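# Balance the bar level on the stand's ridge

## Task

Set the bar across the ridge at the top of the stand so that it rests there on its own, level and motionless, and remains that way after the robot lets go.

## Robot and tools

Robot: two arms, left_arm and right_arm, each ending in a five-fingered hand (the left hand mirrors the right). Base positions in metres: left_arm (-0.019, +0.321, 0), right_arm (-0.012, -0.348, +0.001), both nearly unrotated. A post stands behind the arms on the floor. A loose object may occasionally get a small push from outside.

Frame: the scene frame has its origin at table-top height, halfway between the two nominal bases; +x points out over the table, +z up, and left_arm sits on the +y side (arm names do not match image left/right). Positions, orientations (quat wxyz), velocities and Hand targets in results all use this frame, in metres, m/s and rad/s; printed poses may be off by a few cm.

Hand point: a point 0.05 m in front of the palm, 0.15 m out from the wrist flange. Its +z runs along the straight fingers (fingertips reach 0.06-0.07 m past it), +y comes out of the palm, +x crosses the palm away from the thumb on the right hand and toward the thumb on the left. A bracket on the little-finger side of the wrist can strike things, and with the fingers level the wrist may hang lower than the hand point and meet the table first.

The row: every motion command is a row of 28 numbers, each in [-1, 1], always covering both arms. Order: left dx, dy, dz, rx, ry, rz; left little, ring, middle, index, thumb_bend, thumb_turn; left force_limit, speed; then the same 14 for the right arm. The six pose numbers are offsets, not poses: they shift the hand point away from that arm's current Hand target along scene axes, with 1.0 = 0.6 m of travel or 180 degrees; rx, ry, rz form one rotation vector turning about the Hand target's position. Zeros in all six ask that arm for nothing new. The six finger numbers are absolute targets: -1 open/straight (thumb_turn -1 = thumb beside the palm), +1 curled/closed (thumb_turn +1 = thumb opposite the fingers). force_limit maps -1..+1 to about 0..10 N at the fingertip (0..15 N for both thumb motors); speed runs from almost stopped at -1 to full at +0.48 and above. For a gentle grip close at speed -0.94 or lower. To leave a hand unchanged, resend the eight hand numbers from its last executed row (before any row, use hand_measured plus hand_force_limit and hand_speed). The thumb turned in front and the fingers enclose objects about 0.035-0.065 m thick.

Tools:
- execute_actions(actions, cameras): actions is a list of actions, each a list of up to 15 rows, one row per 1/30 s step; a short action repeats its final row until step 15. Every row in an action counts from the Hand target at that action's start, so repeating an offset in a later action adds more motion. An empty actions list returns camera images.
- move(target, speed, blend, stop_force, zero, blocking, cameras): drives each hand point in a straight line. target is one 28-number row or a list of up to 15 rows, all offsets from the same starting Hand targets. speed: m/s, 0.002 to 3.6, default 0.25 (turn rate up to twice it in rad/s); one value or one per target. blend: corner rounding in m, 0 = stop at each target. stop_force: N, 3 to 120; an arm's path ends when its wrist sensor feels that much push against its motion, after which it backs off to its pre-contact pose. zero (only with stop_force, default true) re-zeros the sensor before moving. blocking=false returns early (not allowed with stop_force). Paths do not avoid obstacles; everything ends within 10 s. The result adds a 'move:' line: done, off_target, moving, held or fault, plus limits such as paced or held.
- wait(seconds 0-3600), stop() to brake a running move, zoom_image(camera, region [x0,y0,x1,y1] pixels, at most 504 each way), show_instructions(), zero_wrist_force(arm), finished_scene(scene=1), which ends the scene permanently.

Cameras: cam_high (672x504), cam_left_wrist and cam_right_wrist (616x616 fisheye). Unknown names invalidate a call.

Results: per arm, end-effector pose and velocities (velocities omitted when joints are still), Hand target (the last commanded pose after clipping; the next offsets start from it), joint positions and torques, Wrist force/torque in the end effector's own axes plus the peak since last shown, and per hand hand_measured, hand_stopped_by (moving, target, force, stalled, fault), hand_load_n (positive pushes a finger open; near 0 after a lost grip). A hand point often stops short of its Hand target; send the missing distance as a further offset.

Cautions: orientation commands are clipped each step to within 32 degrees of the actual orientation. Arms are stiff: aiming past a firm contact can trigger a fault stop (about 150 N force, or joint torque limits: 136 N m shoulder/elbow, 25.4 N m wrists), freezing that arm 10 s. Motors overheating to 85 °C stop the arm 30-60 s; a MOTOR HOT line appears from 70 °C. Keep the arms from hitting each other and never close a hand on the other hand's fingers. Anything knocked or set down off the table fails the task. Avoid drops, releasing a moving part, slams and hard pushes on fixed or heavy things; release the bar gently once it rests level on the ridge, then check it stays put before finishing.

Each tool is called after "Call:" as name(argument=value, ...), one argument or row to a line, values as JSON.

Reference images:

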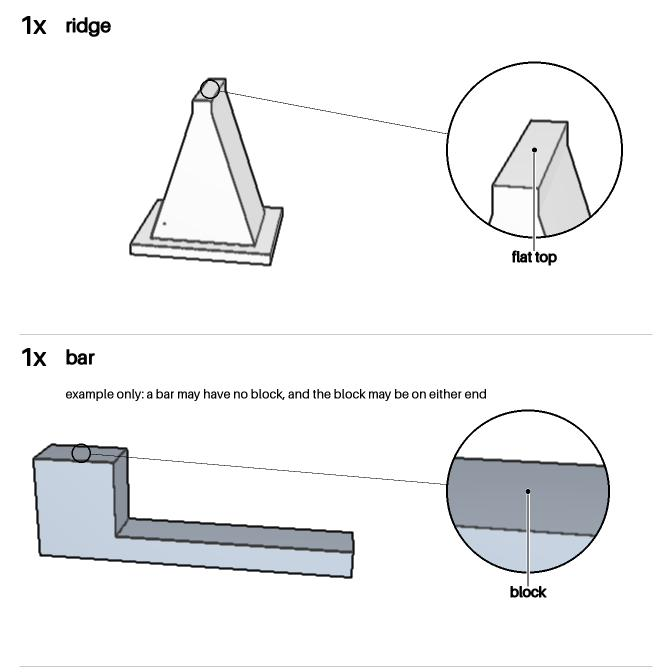

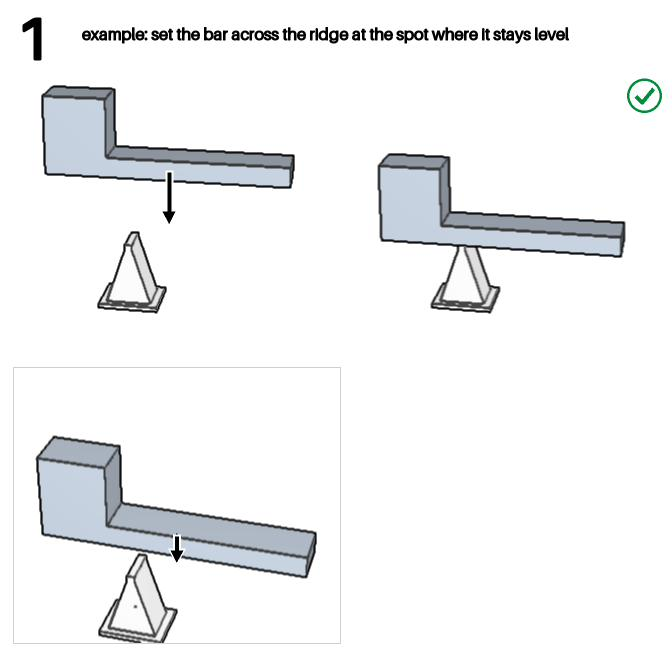

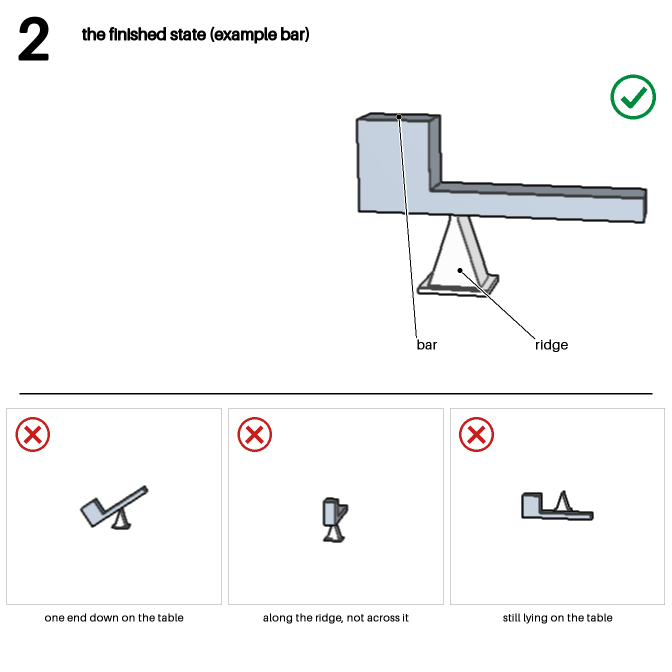

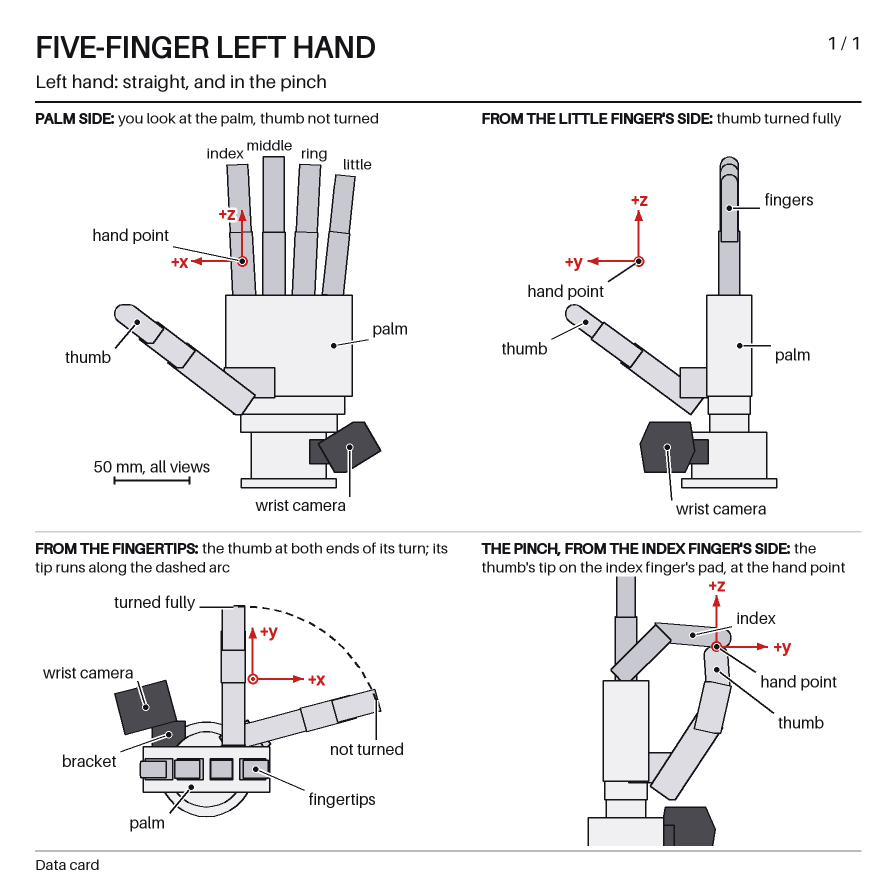

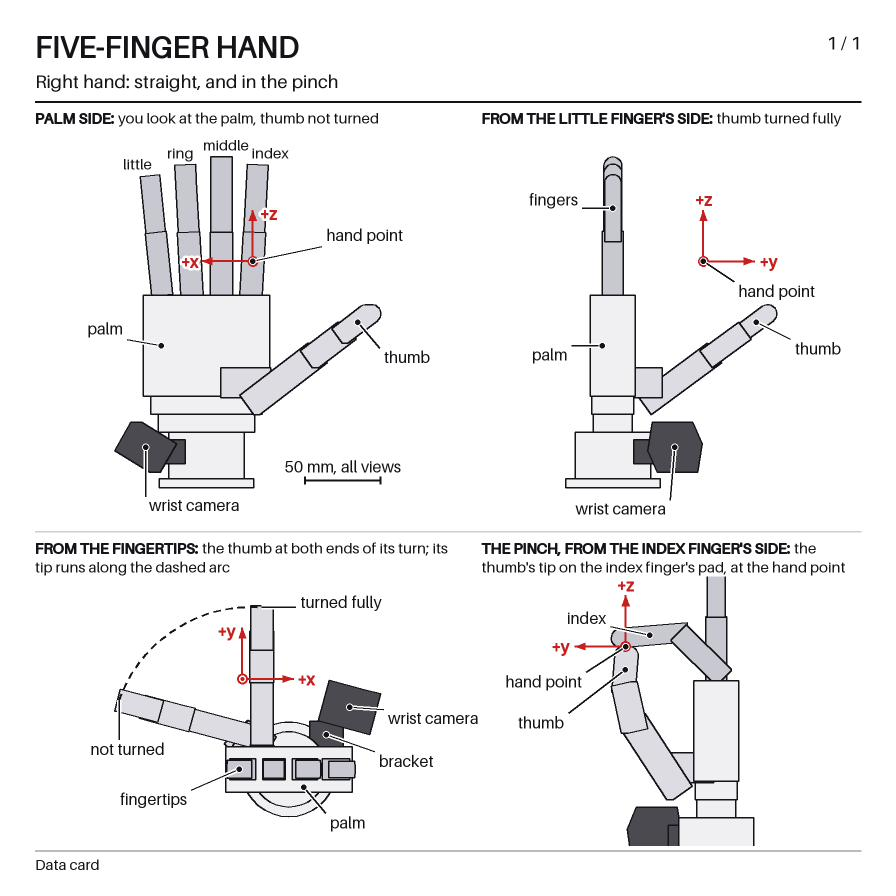

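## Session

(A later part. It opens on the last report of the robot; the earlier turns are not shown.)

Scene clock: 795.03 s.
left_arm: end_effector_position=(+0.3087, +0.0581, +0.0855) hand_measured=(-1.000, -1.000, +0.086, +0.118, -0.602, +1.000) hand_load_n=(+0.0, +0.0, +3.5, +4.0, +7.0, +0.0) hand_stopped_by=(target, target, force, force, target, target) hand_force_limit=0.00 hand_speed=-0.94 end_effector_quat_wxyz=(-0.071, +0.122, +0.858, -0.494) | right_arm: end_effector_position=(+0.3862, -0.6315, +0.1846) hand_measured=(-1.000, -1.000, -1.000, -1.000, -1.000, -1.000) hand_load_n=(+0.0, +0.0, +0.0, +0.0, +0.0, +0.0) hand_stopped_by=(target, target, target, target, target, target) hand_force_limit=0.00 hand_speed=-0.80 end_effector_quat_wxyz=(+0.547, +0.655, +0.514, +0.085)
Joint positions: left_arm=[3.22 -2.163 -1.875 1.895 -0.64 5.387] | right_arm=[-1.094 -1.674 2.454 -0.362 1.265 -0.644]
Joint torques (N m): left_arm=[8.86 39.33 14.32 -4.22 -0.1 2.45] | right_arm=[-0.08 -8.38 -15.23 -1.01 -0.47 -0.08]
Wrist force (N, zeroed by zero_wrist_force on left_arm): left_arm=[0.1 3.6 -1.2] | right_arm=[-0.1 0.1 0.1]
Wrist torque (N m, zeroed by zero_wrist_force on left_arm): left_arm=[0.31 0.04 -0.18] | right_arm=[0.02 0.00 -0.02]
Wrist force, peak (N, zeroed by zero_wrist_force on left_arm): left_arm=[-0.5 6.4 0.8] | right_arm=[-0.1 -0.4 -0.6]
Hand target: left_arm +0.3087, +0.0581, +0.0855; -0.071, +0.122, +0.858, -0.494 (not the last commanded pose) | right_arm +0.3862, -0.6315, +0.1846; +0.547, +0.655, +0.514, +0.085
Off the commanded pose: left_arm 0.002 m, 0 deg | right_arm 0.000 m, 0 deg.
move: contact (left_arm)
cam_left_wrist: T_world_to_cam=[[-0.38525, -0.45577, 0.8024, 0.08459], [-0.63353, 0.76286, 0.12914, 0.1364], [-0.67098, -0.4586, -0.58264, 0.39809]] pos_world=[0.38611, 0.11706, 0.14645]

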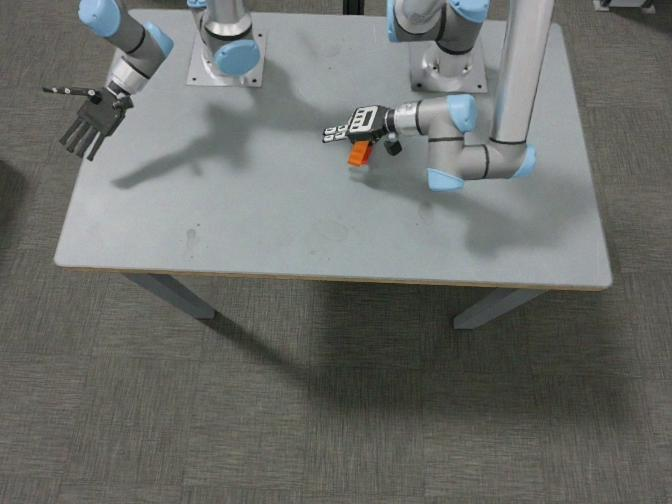

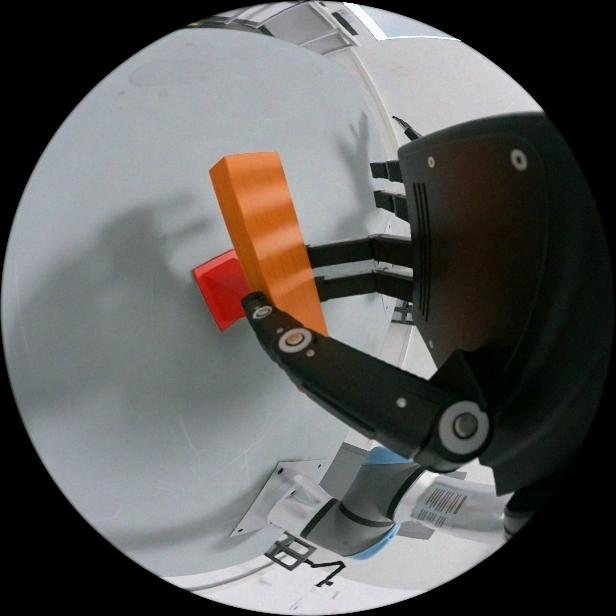

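Call:
move(
  target=[0,0,0.0012,0,0,0,-1,-1,0.3,0.3,-0.6,1,0.0,-0.94,0,0,0,0,0,0,-1,-1,-1,-1,-1,-1,0,-0.8],
  speed=0.01,
)

Call:
move(
  target=[0,0,0,0,0,0,-1,-1,0.045,0.078,-0.6,1,0.0,-0.94,0,0,0,0,0,0,-1,-1,-1,-1,-1,-1,0,-0.8],
  cameras=["cam_high","cam_left_wrist"],
)

Call:
zoom_image(
  camera="cam_high",
  region=[344, 132, 376, 168],
)

Call:
zoom_image(
  camera="cam_left_wrist",
  region=[170, 140, 350, 340],
)

Scene clock: 878.90 s.
left_arm: end_effector_position=(+0.3087, +0.0581, +0.0862) hand_measured=(-1.000, -1.000, +0.086, +0.118, -0.602, +1.000) hand_load_n=(+0.0, +0.0, +3.5, +3.5, +7.5, +0.0) hand_stopped_by=(target, target, force, force, target, target) hand_force_limit=0.00 hand_speed=-0.94 end_effector_quat_wxyz=(-0.071, +0.122, +0.858, -0.494) | right_arm: end_effector_position=(+0.3862, -0.6315, +0.1846) hand_measured=(-1.000, -1.000, -1.000, -1.000, -1.000, -1.000) hand_load_n=(+0.0, +0.0, +0.0, +0.0, +0.0, +0.0) hand_stopped_by=(target, target, target, target, target, target) hand_force_limit=0.00 hand_speed=-0.80 end_effector_quat_wxyz=(+0.547, +0.655, +0.514, +0.085)
Joint positions: left_arm=[3.22 -2.161 -1.875 1.893 -0.64 5.387] | right_arm=[-1.094 -1.674 2.454 -0.362 1.265 -0.644]
Joint torques (N m): left_arm=[1.66 28.42 15.39 -2.02 -0.16 2.43] | right_arm=[-0.15 -8.64 -16.08 -1.04 -0.8 -0.04]
Wrist force (N, zeroed by zero_wrist_force on left_arm): left_arm=[-0.8 6.1 0.6] | right_arm=[-0.2 -0.2 0.1]
Wrist torque (N m, zeroed by zero_wrist_force on left_arm): left_arm=[0.49 0.13 -0.23] | right_arm=[-0.04 0.02 -0.03]
Wrist force, peak (N, zeroed by zero_wrist_force on left_arm): left_arm=[-0.6 6.4 0.7] | right_arm=[-0.2 0.3 -0.4]
Hand target: left_arm +0.3087, +0.0581, +0.0862; -0.071, +0.122, +0.858, -0.494 | right_arm +0.3862, -0.6315, +0.1846; +0.547, +0.655, +0.514, +0.085
Off the commanded pose: left_arm 0.000 m, 0 deg | right_arm 0.000 m, 0 deg.
move: done

Scene clock: 879.40 s.
left_arm: end_effector_position=(+0.3087, +0.0581, +0.0862) hand_measured=(-1.000, -1.000, +0.044, +0.078, -0.602, +1.000) hand_load_n=(-0.5, +0.0, +1.0, +2.0, +3.0, +0.0) hand_stopped_by=(target, target, target, target, target, target) hand_force_limit=0.00 hand_speed=-0.94 end_effector_quat_wxyz=(-0.071, +0.122, +0.858, -0.494) | right_arm: end_effector_position=(+0.3862, -0.6315, +0.1846) hand_measured=(-1.000, -1.000, -1.000, -1.000, -1.000, -1.000) hand_load_n=(+0.0, +0.0, +0.0, +0.0, +0.0, +0.0) hand_stopped_by=(target, target, target, target, target, target) hand_force_limit=0.00 hand_speed=-0.80 end_effector_quat_wxyz=(+0.547, +0.655, +0.514, +0.085)
Joint positions: left_arm=[3.22 -2.161 -1.875 1.893 -0.64 5.387] | right_arm=[-1.094 -1.674 2.454 -0.362 1.265 -0.644]
Joint torques (N m): left_arm=[0.48 25.51 14.33 -1.48 -0.19 2.39] | right_arm=[-0.22 -10.13 -15.08 -1.01 -0.52 0.02]
Wrist force (N, zeroed by zero_wrist_force on left_arm): left_arm=[-0.8 6.2 0.4] | right_arm=[0.0 0.2 -0.1]
Wrist torque (N m, zeroed by zero_wrist_force on left_arm): left_arm=[0.52 0.14 -0.23] | right_arm=[0.04 0.00 0.00]
Wrist force, peak (N, zeroed by zero_wrist_force on left_arm): left_arm=[-0.7 6.4 0.7] | right_arm=[-0.1 -0.4 0.1]
Hand target: left_arm +0.3087, +0.0581, +0.0862; -0.071, +0.122, +0.858, -0.494 | right_arm +0.3862, -0.6315, +0.1846; +0.547, +0.655, +0.514, +0.085
Off the commanded pose: left_arm 0.000 m, 0 deg | right_arm 0.000 m, 0 deg.
move: done
cam_left_wrist: T_world_to_cam=[[-0.38528, -0.45579, 0.80238, 0.08404], [-0.63358, 0.76283, 0.1291, 0.13634], [-0.67092, -0.45863, -0.58268, 0.39848]] pos_world=[0.38611, 0.11706, 0.14715]

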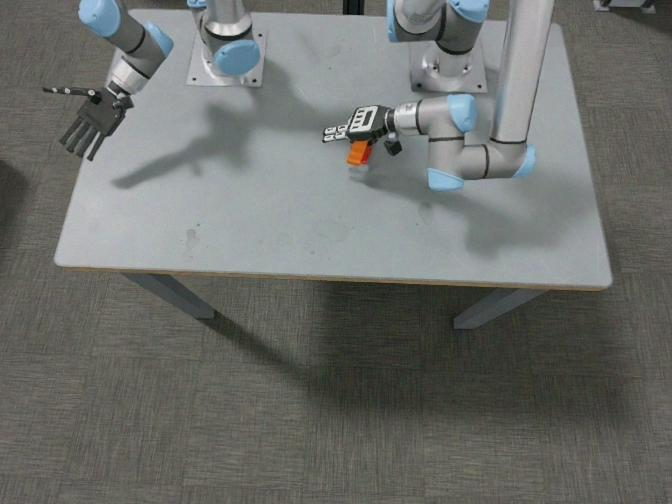

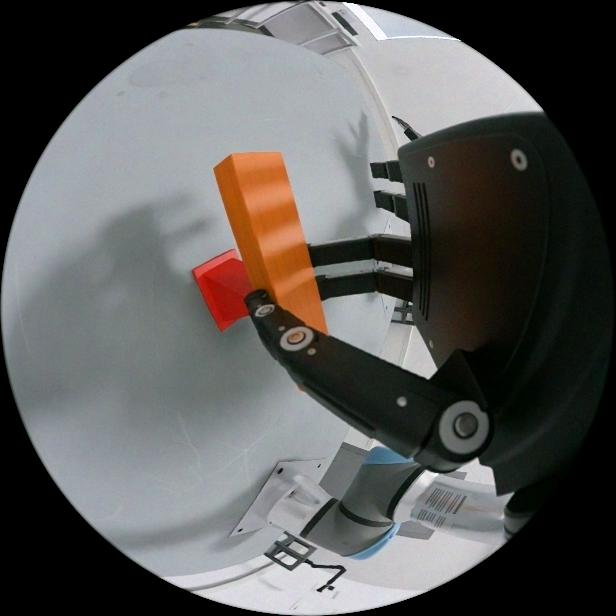

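Scaled by 14.000 from the camera's image (finer frame: 960x720).

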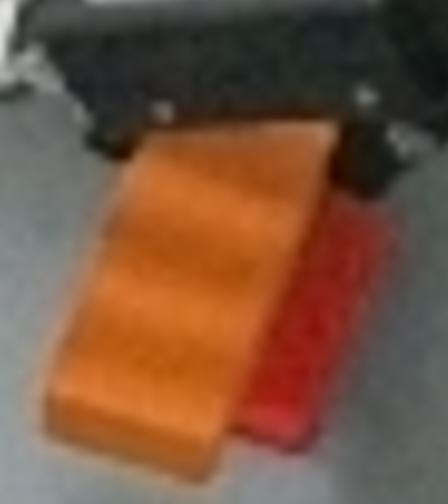

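Scaled by 2.520 from the camera's image (finer frame: 880x880).

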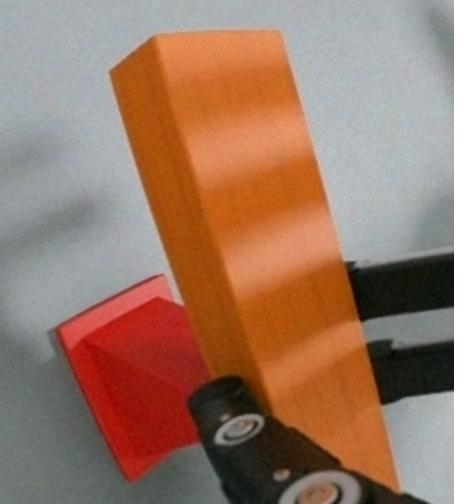

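Call:
move(
  target=[
    [0,0,0.006,0,0,0,-1,-1,0.045,0.078,-0.6,1,0.0,-0.94,0,0,0,0,0,0,-1,-1,-1,-1,-1,-1,0,-0.8],
    [-0.002,0.011,0.006,0,0,0,-1,-1,0.045,0.078,-0.6,1,0.0,-0.94,0,0,0,0,0,0,-1,-1,-1,-1,-1,-1,0,-0.8],
    [-0.002,0.011,0.0008,0,0,0,-1,-1,0.045,0.078,-0.6,1,0.0,-0.94,0,0,0,0,0,0,-1,-1,-1,-1,-1,-1,0,-0.8],
  ],
  speed=0.02,
  cameras=["cam_high","cam_left_wrist"],
)

Call:
zoom_image(
  camera="cam_high",
  region=[344, 132, 376, 168],
)

Call:
zoom_image(
  camera="cam_left_wrist",
  region=[170, 140, 350, 340],
)

Scene clock: 944.03 s.
left_arm: end_effector_position=(+0.3075, +0.0647, +0.0865) hand_measured=(-1.000, -1.000, +0.044, +0.078, -0.602, +1.000) hand_load_n=(+0.0, +0.0, +1.0, +2.0, +3.0, +0.0) hand_stopped_by=(target, target, target, target, target, target) hand_force_limit=0.00 hand_speed=-0.94 end_effector_quat_wxyz=(-0.071, +0.122, +0.858, -0.494) | right_arm: end_effector_position=(+0.3862, -0.6315, +0.1846) hand_measured=(-1.000, -1.000, -1.000, -1.000, -1.000, -1.000) hand_load_n=(+0.0, +0.0, +0.0, +0.0, +0.0, +0.0) hand_stopped_by=(target, target, target, target, target, target) hand_force_limit=0.00 hand_speed=-0.80 end_effector_quat_wxyz=(+0.547, +0.655, +0.514, +0.085)
Joint positions: left_arm=[3.237 -2.158 -1.887 1.883 -0.65 5.411] | right_arm=[-1.094 -1.674 2.454 -0.362 1.265 -0.644]
Joint torques (N m): left_arm=[-10.87 40.7 6.63 -4.12 2.61 -2.43] | right_arm=[-0.52 -8.98 -15.17 -0.88 -0.48 0.16]
Wrist force (N, zeroed by zero_wrist_force on left_arm): left_arm=[-0.8 6.0 0.6] | right_arm=[-0.3 0.4 -0.3]
Wrist torque (N m, zeroed by zero_wrist_force on left_arm): left_arm=[0.47 0.13 -0.20] | right_arm=[0.07 0.04 -0.02]
Wrist force, peak (N, zeroed by zero_wrist_force on left_arm): left_arm=[-0.6 6.5 0.8] | right_arm=[-0.4 -0.4 -0.4]
Hand target: left_arm +0.3075, +0.0647, +0.0867; -0.071, +0.122, +0.858, -0.494 | right_arm +0.3862, -0.6315, +0.1846; +0.547, +0.655, +0.514, +0.085
Off the commanded pose: left_arm 0.000 m, 0 deg | right_arm 0.000 m, 0 deg.
move: done
cam_left_wrist: T_world_to_cam=[[-0.38531, -0.45586, 0.80233, 0.08638], [-0.6336, 0.76281, 0.12912, 0.13051], [-0.67088, -0.4586, -0.58275, 0.40087]] pos_world=[0.38491, 0.12366, 0.14745]

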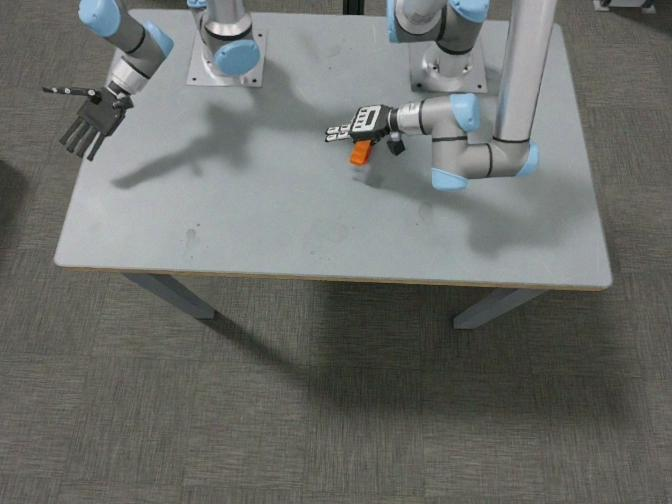

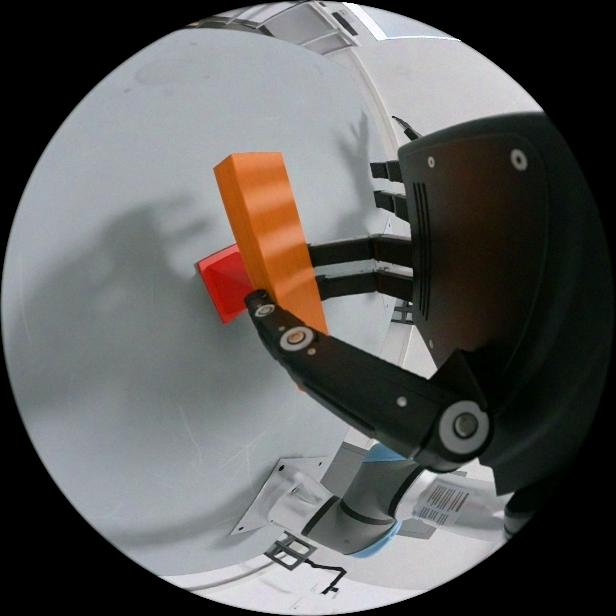

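Scaled by 14.000 from the camera's image (finer frame: 960x720).

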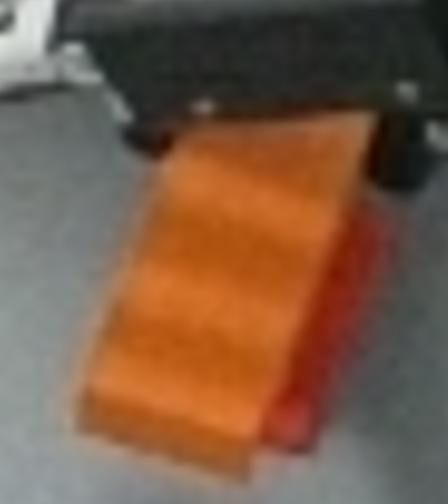

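Scaled by 2.520 from the camera's image (finer frame: 880x880).

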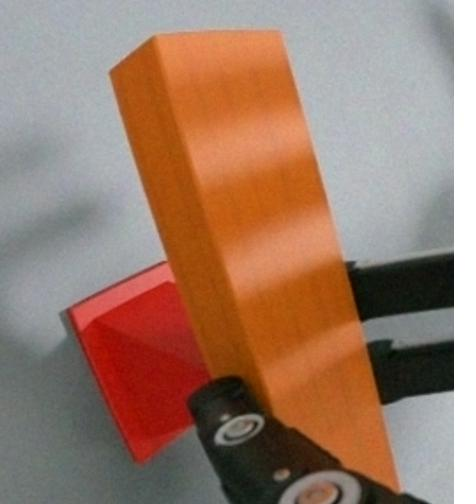

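Call:
move(
  target=[0,0,-0.0018,0,0,0,-1,-1,0.045,0.078,-0.6,1,0.0,-0.94,0,0,0,0,0,0,-1,-1,-1,-1,-1,-1,0,-0.8],
  speed=0.005,
)

Scene clock: 962.87 s.
left_arm: end_effector_position=(+0.3075, +0.0647, +0.0856) hand_measured=(-1.000, -1.000, +0.044, +0.078, -0.602, +1.000) hand_load_n=(+0.0, +0.0, +1.5, +2.0, +3.0, +0.0) hand_stopped_by=(target, target, target, target, target, target) hand_force_limit=0.00 hand_speed=-0.94 end_effector_quat_wxyz=(-0.071, +0.122, +0.858, -0.494) | right_arm: end_effector_position=(+0.3862, -0.6315, +0.1846) hand_measured=(-1.000, -1.000, -1.000, -1.000, -1.000, -1.000) hand_load_n=(+0.0, -0.5, +0.0, +0.0, +0.0, +0.0) hand_stopped_by=(target, target, target, target, target, target) hand_force_limit=0.00 hand_speed=-0.80 end_effector_quat_wxyz=(+0.547, +0.655, +0.514, +0.085)
Joint positions: left_arm=[3.237 -2.16 -1.887 1.885 -0.65 5.411] | right_arm=[-1.094 -1.674 2.454 -0.362 1.265 -0.644]
Joint torques (N m): left_arm=[-10.03 29.49 2.59 -2.12 2.49 -2.24] | right_arm=[-0.1 -8.64 -15.17 -1.16 -0.49 0.28]
Wrist force (N, zeroed by zero_wrist_force on left_arm): left_arm=[-0.6 6.1 0.5] | right_arm=[0.0 0.0 -0.1]
Wrist torque (N m, zeroed by zero_wrist_force on left_arm): left_arm=[0.49 0.11 -0.20] | right_arm=[0.00 -0.02 -0.01]
Wrist force, peak (N, zeroed by zero_wrist_force on left_arm): left_arm=[-0.5 6.5 0.6] | right_arm=[-0.4 -0.5 -0.2]
Hand target: left_arm +0.3075, +0.0647, +0.0856; -0.071, +0.122, +0.858, -0.494 | right_arm +0.3862, -0.6315, +0.1846; +0.547, +0.655, +0.514, +0.085
Off the commanded pose: left_arm 0.000 m, 0 deg | right_arm 0.000 m, 0 deg.
move: done

Call:
move(
  target=[0,0,-0.0018,0,0,0,-1,-1,0.045,0.078,-0.6,1,0.0,-0.94,0,0,0,0,0,0,-1,-1,-1,-1,-1,-1,0,-0.8],
  speed=0.005,
)

Scene clock: 968.07 s.
left_arm: end_effector_position=(+0.3075, +0.0647, +0.0845) hand_measured=(-1.000, -1.000, +0.044, +0.078, -0.602, +1.000) hand_load_n=(+0.0, +0.0, +1.0, +2.0, +2.5, +0.0) hand_stopped_by=(target, target, target, target, target, target) hand_force_limit=0.00 hand_speed=-0.94 end_effector_quat_wxyz=(-0.071, +0.122, +0.858, -0.494) | right_arm: end_effector_position=(+0.3862, -0.6315, +0.1846) hand_measured=(-1.000, -1.000, -1.000, -1.000, -1.000, -1.000) hand_load_n=(+0.0, +0.0, +0.0, +0.0, +0.0, +0.0) hand_stopped_by=(target, target, target, target, target, target) hand_force_limit=0.00 hand_speed=-0.80 end_effector_quat_wxyz=(+0.547, +0.655, +0.514, +0.085)
Joint positions: left_arm=[3.237 -2.162 -1.887 1.888 -0.65 5.411] | right_arm=[-1.094 -1.674 2.454 -0.362 1.265 -0.644]
Joint torques (N m): left_arm=[-9.71 28.5 3.18 -1.13 1.94 -1.87] | right_arm=[-0.83 -9.75 -15.45 -1.13 -0.42 -0.03]
Wrist force (N, zeroed by zero_wrist_force on left_arm): left_arm=[-0.5 2.4 -1.6] | right_arm=[-0.2 -0.1 -0.1]
Wrist torque (N m, zeroed by zero_wrist_force on left_arm): left_arm=[0.23 0.06 -0.13] | right_arm=[-0.01 0.03 -0.03]
Wrist force, peak (N, zeroed by zero_wrist_force on left_arm): left_arm=[-0.7 6.5 0.5] | right_arm=[-0.4 0.2 -0.4]
Hand target: left_arm +0.3075, +0.0647, +0.0845; -0.071, +0.122, +0.858, -0.494 | right_arm +0.3862, -0.6315, +0.1846; +0.547, +0.655, +0.514, +0.085
Off the commanded pose: left_arm 0.000 m, 0 deg | right_arm 0.000 m, 0 deg.
move: done

Call:
move(
  target=[0,0,0.001,0,0,0,-1,-1,0.045,0.078,-0.6,1,0.0,-0.94,0,0,0,0,0,0,-1,-1,-1,-1,-1,-1,0,-0.8],
  speed=0.005,
)

Call:
move(
  target=[0,0,0,0,0,0,-1,-1,0.02,0.05,-0.6,1,0.0,-0.94,0,0,0,0,0,0,-1,-1,-1,-1,-1,-1,0,-0.8],
  cameras=["cam_high","cam_left_wrist"],
)

Call:
zoom_image(
  camera="cam_high",
  region=[344, 132, 376, 168],
)

Call:
zoom_image(
  camera="cam_left_wrist",
  region=[170, 140, 350, 340],
)

Scene clock: 979.17 s.
left_arm: end_effector_position=(+0.3075, +0.0647, +0.0851) hand_measured=(-1.000, -1.000, +0.044, +0.078, -0.602, +1.000) hand_load_n=(+0.0, +0.0, +1.0, +2.0, +3.0, +0.0) hand_stopped_by=(target, target, target, target, target, target) hand_force_limit=0.00 hand_speed=-0.94 end_effector_quat_wxyz=(-0.071, +0.122, +0.858, -0.494) | right_arm: end_effector_position=(+0.3862, -0.6315, +0.1846) hand_measured=(-1.000, -1.000, -1.000, -1.000, -1.000, -1.000) hand_load_n=(+0.0, +0.0, +0.0, +0.0, +0.0, +0.0) hand_stopped_by=(target, target, target, target, target, target) hand_force_limit=0.00 hand_speed=-0.80 end_effector_quat_wxyz=(+0.547, +0.655, +0.514, +0.085)
Joint positions: left_arm=[3.237 -2.161 -1.887 1.886 -0.65 5.411] | right_arm=[-1.094 -1.674 2.454 -0.362 1.265 -0.644]
Joint torques (N m): left_arm=[-7.99 32.3 15.87 -3.05 -0.12 -1.58] | right_arm=[-0.64 -8.24 -16.12 -1.05 -0.44 0.27]
Wrist force (N, zeroed by zero_wrist_force on left_arm): left_arm=[-0.6 6.2 0.4] | right_arm=[-0.2 0.1 -0.1]
Wrist torque (N m, zeroed by zero_wrist_force on left_arm): left_arm=[0.51 0.10 -0.19] | right_arm=[0.02 0.03 -0.02]
Wrist force, peak (N, zeroed by zero_wrist_force on left_arm): left_arm=[-0.7 6.3 0.7] | right_arm=[-0.1 0.6 -0.4]
Hand target: left_arm +0.3075, +0.0647, +0.0851; -0.071, +0.122, +0.858, -0.494 | right_arm +0.3862, -0.6315, +0.1846; +0.547, +0.655, +0.514, +0.085
Off the commanded pose: left_arm 0.000 m, 0 deg | right_arm 0.000 m, 0 deg.
move: done

Scene clock: 979.67 s.
left_arm: end_effector_position=(+0.3075, +0.0647, +0.0851) hand_measured=(-1.000, -1.000, +0.020, +0.050, -0.600, +1.000) hand_load_n=(+0.0, +0.0, +0.0, +0.5, +0.5, +0.0) hand_stopped_by=(target, target, target, target, target, target) hand_force_limit=0.00 hand_speed=-0.94 end_effector_quat_wxyz=(-0.071, +0.122, +0.858, -0.494) | right_arm: end_effector_position=(+0.3862, -0.6315, +0.1846) hand_measured=(-1.000, -1.000, -1.000, -1.000, -1.000, -1.000) hand_load_n=(+0.0, +0.0, +0.0, +0.0, +0.0, +0.0) hand_stopped_by=(target, target, target, target, target, target) hand_force_limit=0.00 hand_speed=-0.80 end_effector_quat_wxyz=(+0.547, +0.655, +0.514, +0.085)
Joint positions: left_arm=[3.237 -2.161 -1.887 1.886 -0.65 5.411] | right_arm=[-1.094 -1.674 2.454 -0.362 1.265 -0.644]
Joint torques (N m): left_arm=[-8.1 28.12 16.5 -1.82 -0.07 -1.42] | right_arm=[-0.38 -8.13 -15.76 -1.03 -0.66 0.28]
Wrist force (N, zeroed by zero_wrist_force on left_arm): left_arm=[-0.5 5.4 0.4] | right_arm=[0.0 0.1 0.2]
Wrist torque (N m, zeroed by zero_wrist_force on left_arm): left_arm=[0.42 0.09 -0.17] | right_arm=[0.00 -0.02 0.00]
Wrist force, peak (N, zeroed by zero_wrist_force on left_arm): left_arm=[-0.5 6.3 0.6] | right_arm=[-0.5 -0.1 -0.5]
Hand target: left_arm +0.3075, +0.0647, +0.0851; -0.071, +0.122, +0.858, -0.494 | right_arm +0.3862, -0.6315, +0.1846; +0.547, +0.655, +0.514, +0.085
Off the commanded pose: left_arm 0.000 m, 0 deg | right_arm 0.000 m, 0 deg.
move: done
cam_left_wrist: T_world_to_cam=[[-0.38525, -0.45577, 0.8024, 0.08746], [-0.63353, 0.76286, 0.12914, 0.13066], [-0.67098, -0.4586, -0.58264, 0.40007]] pos_world=[0.38491, 0.12366, 0.14605]

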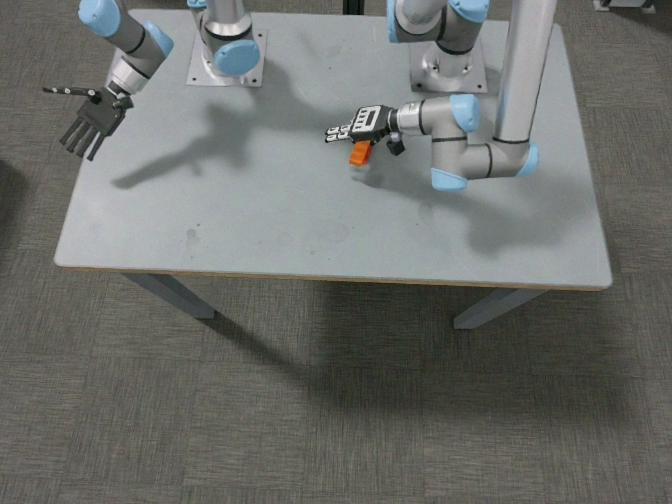

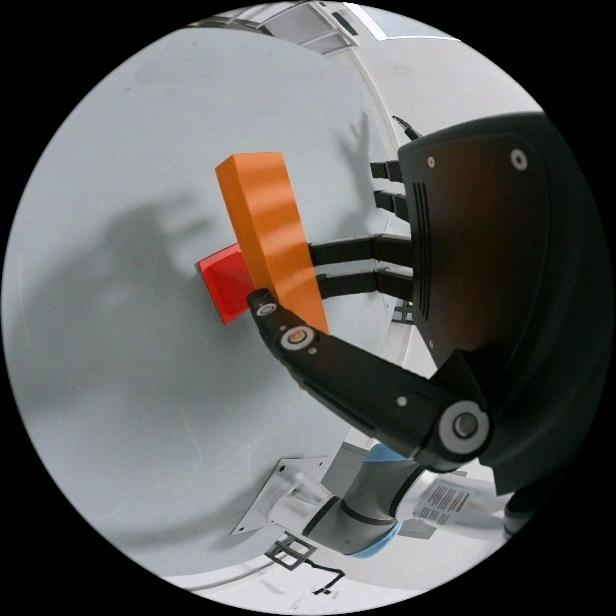

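Scaled by 14.000 from the camera's image (finer frame: 960x720).

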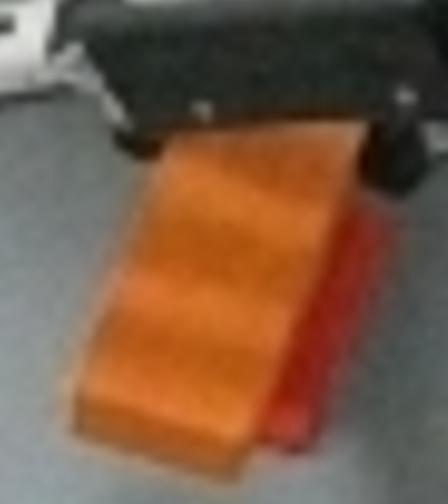

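Scaled by 2.520 from the camera's image (finer frame: 880x880).

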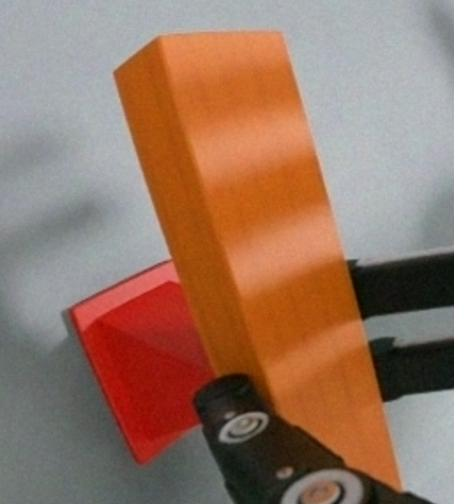

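Call:
move(
  target=[0,0,0,0,0,0,-1,-1,-0.03,0.0,-0.6,1,0.0,-0.94,0,0,0,0,0,0,-1,-1,-1,-1,-1,-1,0,-0.8],
  cameras=["cam_high","cam_left_wrist"],
)

Call:
zoom_image(
  camera="cam_high",
  region=[344, 132, 376, 168],
)

Call:
zoom_image(
  camera="cam_left_wrist",
  region=[170, 140, 350, 340],
)

Scene clock: 993.70 s.
left_arm: end_effector_position=(+0.3075, +0.0647, +0.0851) hand_measured=(-1.000, -1.000, -0.030, +0.000, -0.600, +1.000) hand_load_n=(+0.0, +0.0, +0.0, +0.0, +0.0, +0.0) hand_stopped_by=(target, target, target, target, target, target) hand_force_limit=0.00 hand_speed=-0.94 end_effector_quat_wxyz=(-0.071, +0.122, +0.858, -0.494) | right_arm: end_effector_position=(+0.3862, -0.6315, +0.1846) hand_measured=(-1.000, -1.000, -1.000, -1.000, -1.000, -1.000) hand_load_n=(+0.0, +0.0, +0.0, +0.0, +0.0, +0.0) hand_stopped_by=(target, target, target, target, target, target) hand_force_limit=0.00 hand_speed=-0.80 end_effector_quat_wxyz=(+0.547, +0.655, +0.514, +0.085)
Joint positions: left_arm=[3.237 -2.161 -1.887 1.886 -0.65 5.411] | right_arm=[-1.094 -1.674 2.454 -0.362 1.265 -0.644]
Joint torques (N m): left_arm=[-7.17 27.63 14.57 -1.9 -0.08 -1.07] | right_arm=[-0.12 -8.62 -15.24 -1.09 -0.58 0.32]
Wrist force (N, zeroed by zero_wrist_force on left_arm): left_arm=[-0.8 5.5 0.3] | right_arm=[0.1 -0.1 0.2]
Wrist torque (N m, zeroed by zero_wrist_force on left_arm): left_arm=[0.44 0.13 -0.19] | right_arm=[-0.03 -0.04 -0.01]
Wrist force, peak (N, zeroed by zero_wrist_force on left_arm): left_arm=[-0.2 5.8 0.3] | right_arm=[-0.5 0.1 -0.3]
Hand target: left_arm +0.3075, +0.0647, +0.0851; -0.071, +0.122, +0.858, -0.494 | right_arm +0.3862, -0.6315, +0.1846; +0.547, +0.655, +0.514, +0.085
Off the commanded pose: left_arm 0.000 m, 0 deg | right_arm 0.000 m, 0 deg.
move: done
cam_left_wrist: T_world_to_cam=[[-0.38525, -0.45577, 0.8024, 0.08746], [-0.63353, 0.76286, 0.12914, 0.13066], [-0.67098, -0.4586, -0.58264, 0.40007]] pos_world=[0.38491, 0.12366, 0.14605]

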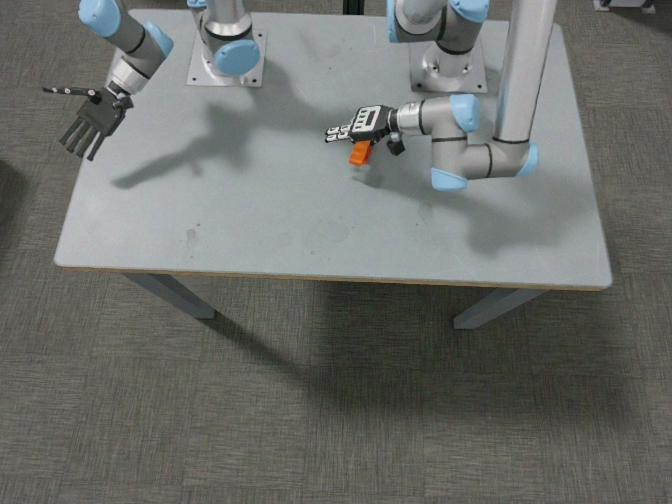

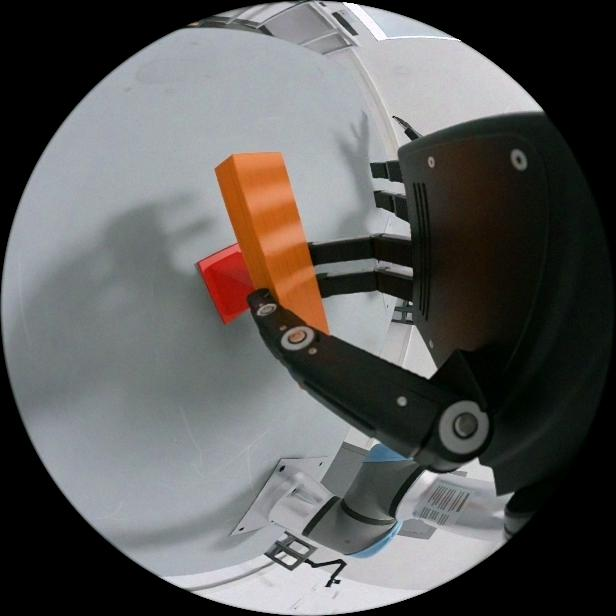

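Scaled by 14.000 from the camera's image (finer frame: 960x720).

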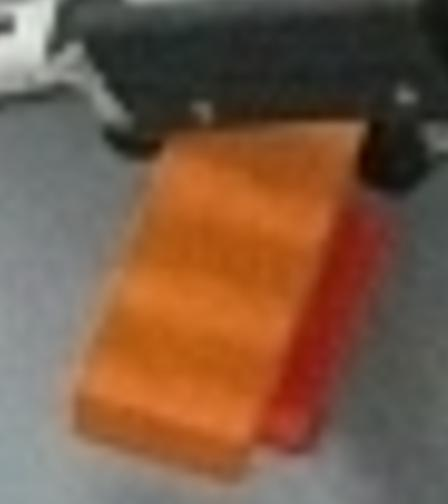

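Scaled by 2.520 from the camera's image (finer frame: 880x880).

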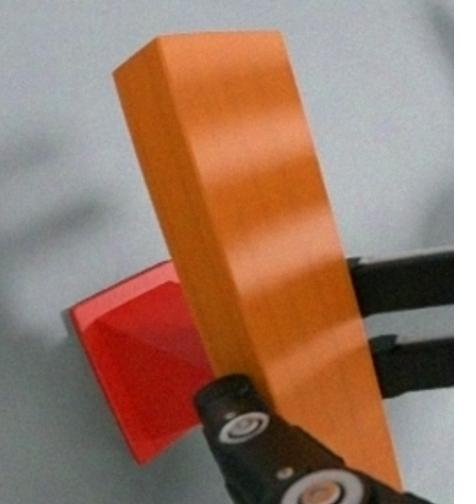

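Call:
move(
  target=[0,0,0,0,0,0,-1,-1,-0.35,-0.35,-0.6,1,0.0,-0.9,0,0,0,0,0,0,-1,-1,-1,-1,-1,-1,0,-0.8],
)

Call:
move(
  target=[0.0024,0.0082,0,0,0,0,-1,-1,-0.35,-0.35,-0.6,1,0.0,-0.9,0,0,0,0,0,0,-1,-1,-1,-1,-1,-1,0,-0.8],
  speed=0.01,
  cameras=["cam_high","cam_left_wrist"],
)

Call:
zoom_image(
  camera="cam_high",
  region=[344, 132, 376, 168],
)

Call:
zoom_image(
  camera="cam_left_wrist",
  region=[170, 140, 350, 340],
)

Scene clock: 1007.57 s.
left_arm: end_effector_position=(+0.3075, +0.0647, +0.0851) hand_measured=(-1.000, -1.000, -0.350, -0.350, -0.600, +1.000) hand_load_n=(+0.0, +0.0, +0.0, +0.0, +0.0, +0.0) hand_stopped_by=(target, target, target, target, target, target) hand_force_limit=0.00 hand_speed=-0.90 end_effector_quat_wxyz=(-0.071, +0.122, +0.858, -0.494) | right_arm: end_effector_position=(+0.3862, -0.6315, +0.1846) hand_measured=(-1.000, -1.000, -1.000, -1.000, -1.000, -1.000) hand_load_n=(+0.0, +0.0, +0.0, +0.0, +0.0, +0.0) hand_stopped_by=(target, target, target, target, target, target) hand_force_limit=0.00 hand_speed=-0.80 end_effector_quat_wxyz=(+0.547, +0.655, +0.514, +0.085)
Joint positions: left_arm=[3.237 -2.161 -1.887 1.886 -0.65 5.411] | right_arm=[-1.094 -1.674 2.454 -0.362 1.265 -0.644]
Joint torques (N m): left_arm=[-5.6 27.09 12.61 -1.82 -0.07 -0.53] | right_arm=[0.18 -8.93 -15.19 -1.21 -0.59 0.34]
Wrist force (N, zeroed by zero_wrist_force on left_arm): left_arm=[-0.3 5.4 0.3] | right_arm=[0.0 -0.1 -0.1]
Wrist torque (N m, zeroed by zero_wrist_force on left_arm): left_arm=[0.42 0.06 -0.16] | right_arm=[0.00 -0.02 -0.01]
Wrist force, peak (N, zeroed by zero_wrist_force on left_arm): left_arm=[-0.6 5.8 0.3] | right_arm=[-0.3 -0.5 -0.1]
Hand target: left_arm +0.3075, +0.0647, +0.0851; -0.071, +0.122, +0.858, -0.494 | right_arm +0.3862, -0.6315, +0.1846; +0.547, +0.655, +0.514, +0.085
Off the commanded pose: left_arm 0.000 m, 0 deg | right_arm 0.000 m, 0 deg.
move: done

Scene clock: 1008.33 s.
left_arm: end_effector_position=(+0.3090, +0.0697, +0.0851) hand_measured=(-1.000, -1.000, -0.350, -0.350, -0.600, +1.000) hand_load_n=(+0.0, +0.0, +0.0, +0.0, +0.0, +0.0) hand_stopped_by=(target, target, target, target, target, target) hand_force_limit=0.00 hand_speed=-0.90 end_effector_quat_wxyz=(-0.071, +0.122, +0.858, -0.494) | right_arm: end_effector_position=(+0.3862, -0.6315, +0.1846) hand_measured=(-1.000, -1.000, -1.000, -1.000, -1.000, -1.000) hand_load_n=(+0.0, +0.0, +0.0, +0.0, +0.0, +0.0) hand_stopped_by=(target, target, target, target, target, target) hand_force_limit=0.00 hand_speed=-0.80 end_effector_quat_wxyz=(+0.547, +0.655, +0.514, +0.085)
Joint positions: left_arm=[3.249 -2.163 -1.888 1.876 -0.656 5.427] | right_arm=[-1.094 -1.674 2.454 -0.362 1.265 -0.644]
Joint torques (N m): left_arm=[-5.85 26.56 3.74 -2.34 1.32 -1.06] | right_arm=[-0.13 -10 -14.46 -1.26 -0.45 0.33]
Wrist force (N, zeroed by zero_wrist_force on left_arm): left_arm=[-0.6 5.3 0.3] | right_arm=[-0.1 -0.2 -0.3]
Wrist torque (N m, zeroed by zero_wrist_force on left_arm): left_arm=[0.42 0.10 -0.31] | right_arm=[0.00 0.02 -0.02]
Wrist force, peak (N, zeroed by zero_wrist_force on left_arm): left_arm=[-0.5 5.7 0.1] | right_arm=[-0.4 -0.3 -0.2]
Hand target: left_arm +0.3090, +0.0696, +0.0851; -0.071, +0.122, +0.858, -0.494 | right_arm +0.3862, -0.6315, +0.1846; +0.547, +0.655, +0.514, +0.085
Off the commanded pose: left_arm 0.000 m, 0 deg | right_arm 0.000 m, 0 deg.
move: done
cam_left_wrist: T_world_to_cam=[[-0.38525, -0.45577, 0.8024, 0.09031], [-0.63353, 0.76286, 0.12914, 0.12779], [-0.67098, -0.4586, -0.58264, 0.40337]] pos_world=[0.38641, 0.12866, 0.14605]

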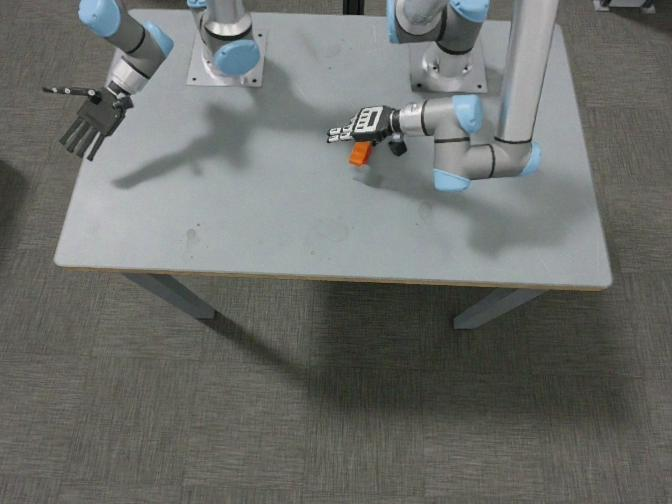

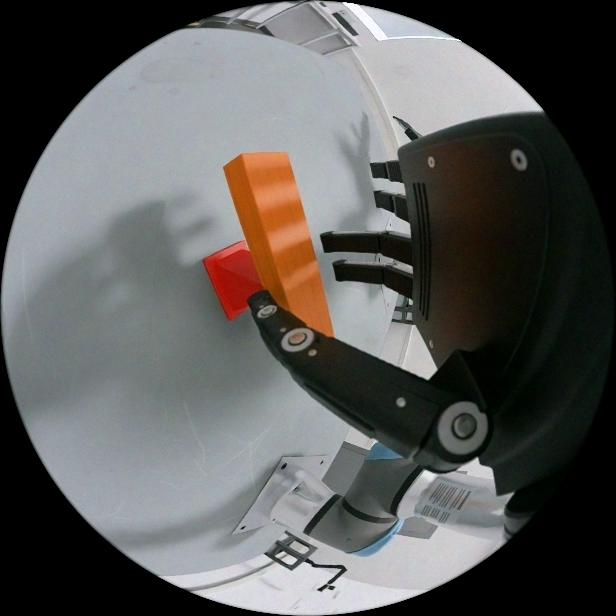

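Scaled by 14.000 from the camera's image (finer frame: 960x720).

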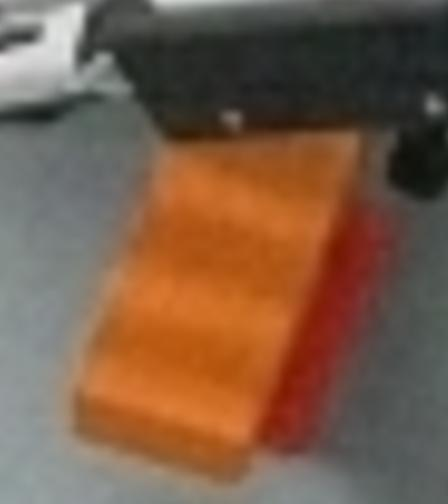

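Scaled by 2.520 from the camera's image (finer frame: 880x880).

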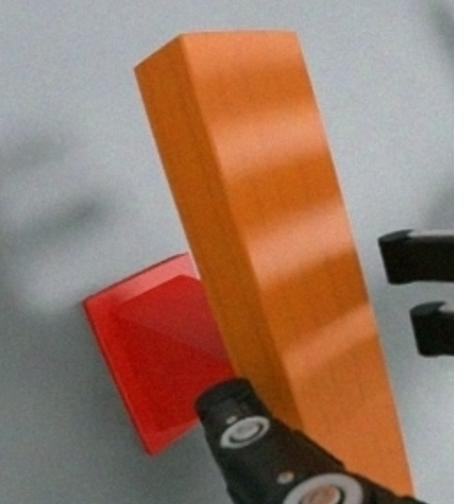

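Call:
move(
  target=[0,0,0.15,0,0,0,-1,-1,-0.35,-0.35,-0.6,1,0.0,-0.9,0,0,0,0,0,0,-1,-1,-1,-1,-1,-1,0,-0.8],
  speed=0.05,
  cameras=["cam_high","cam_left_wrist"],
)

Call:
zoom_image(
  camera="cam_high",
  region=[330, 120, 390, 180],
)

Call:
zoom_image(
  camera="cam_left_wrist",
  region=[150, 140, 350, 360],
)

Scene clock: 1022.20 s.
left_arm: end_effector_position=(+0.3090, +0.0696, +0.1752) hand_measured=(-1.000, -1.000, -0.350, -0.350, -0.600, +1.000) hand_load_n=(+0.0, +0.0, +0.0, -0.5, +0.0, +0.0) hand_stopped_by=(target, target, target, target, target, target) hand_force_limit=0.00 hand_speed=-0.90 end_effector_quat_wxyz=(-0.071, +0.122, +0.858, -0.494) end_effector_velocity=(+0.000, +0.000, -0.002) end_effector_angular_velocity=(+0.000, -0.001, +0.000) | right_arm: end_effector_position=(+0.3862, -0.6315, +0.1846) hand_measured=(-1.000, -1.000, -1.000, -1.000, -1.000, -1.000) hand_load_n=(+0.0, +0.0, +0.0, +0.0, -0.5, +0.0) hand_stopped_by=(target, target, target, target, target, target) hand_force_limit=0.00 hand_speed=-0.80 end_effector_quat_wxyz=(+0.547, +0.655, +0.514, +0.085)
Joint positions: left_arm=[3.248 -2.003 -1.838 1.667 -0.656 5.427] | right_arm=[-1.094 -1.674 2.454 -0.362 1.265 -0.644]
Joint velocities: left_arm=[0 -0.003 -0.002 0.006 0 0.001] | right_arm=[within noise]
Joint torques (N m): left_arm=[-0.45 20.97 5.7 -0.58 0.31 1.66] | right_arm=[0.09 -9.25 -15.9 -1.16 -0.58 0.12]
Wrist force (N, zeroed by zero_wrist_force on left_arm): left_arm=[-0.6 5.3 0.6] | right_arm=[-0.4 -0.1 -0.2]
Wrist torque (N m, zeroed by zero_wrist_force on left_arm): left_arm=[0.41 0.11 -0.29] | right_arm=[0.01 0.05 -0.03]
Wrist force, peak (N, zeroed by zero_wrist_force on left_arm): left_arm=[-0.7 5.9 0.3] | right_arm=[-0.4 0.2 -0.3]
Hand target: left_arm +0.3090, +0.0696, +0.1751; -0.071, +0.122, +0.858, -0.494 | right_arm +0.3862, -0.6315, +0.1846; +0.547, +0.655, +0.514, +0.085
Off the commanded pose: left_arm 0.000 m, 0 deg | right_arm 0.000 m, 0 deg.
move: done
cam_left_wrist: T_world_to_cam=[[-0.38538, -0.45577, 0.80234, 0.01804], [-0.63355, 0.76286, 0.12903, 0.11627], [-0.67089, -0.4586, -0.58275, 0.45581]] pos_world=[0.38641, 0.12856, 0.23615]

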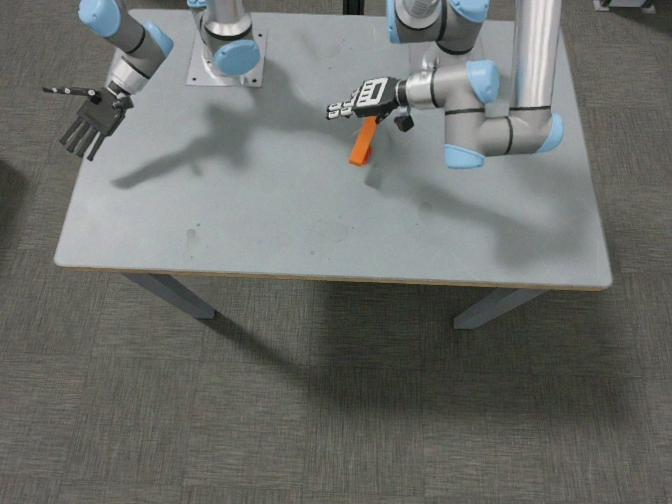

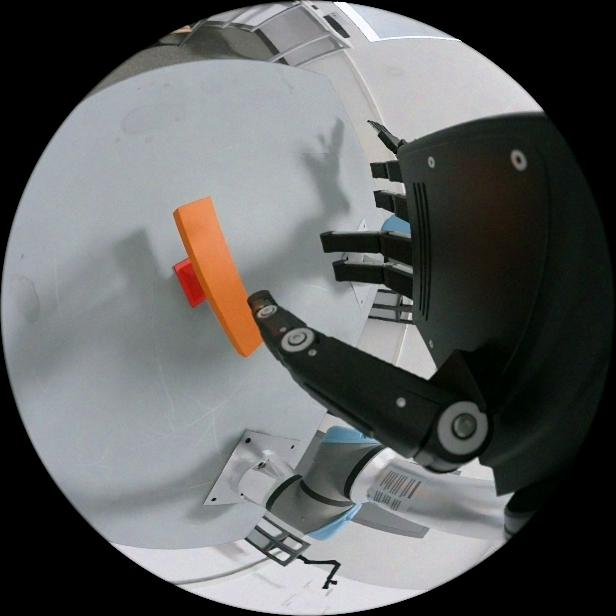

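Scaled by 8.400 from the camera's image (finer frame: 960x720).

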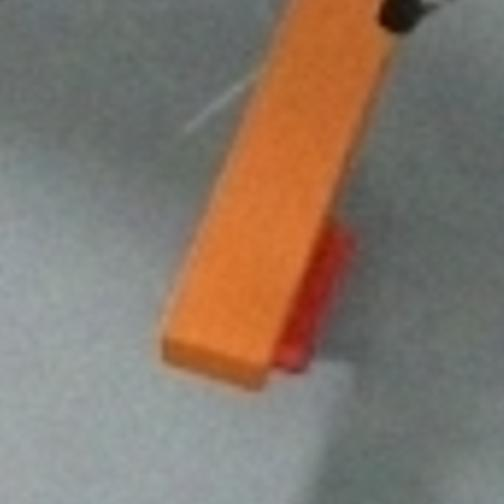

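Scaled by 2.291 from the camera's image (finer frame: 880x880).

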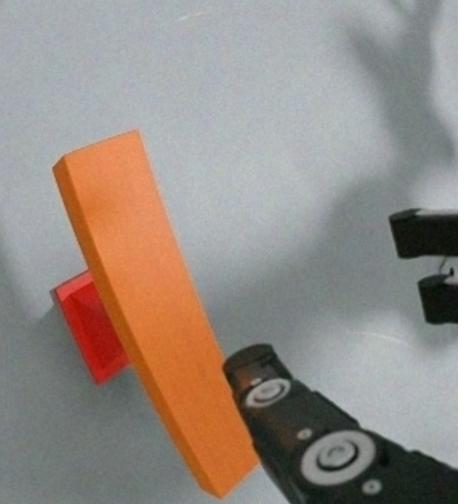

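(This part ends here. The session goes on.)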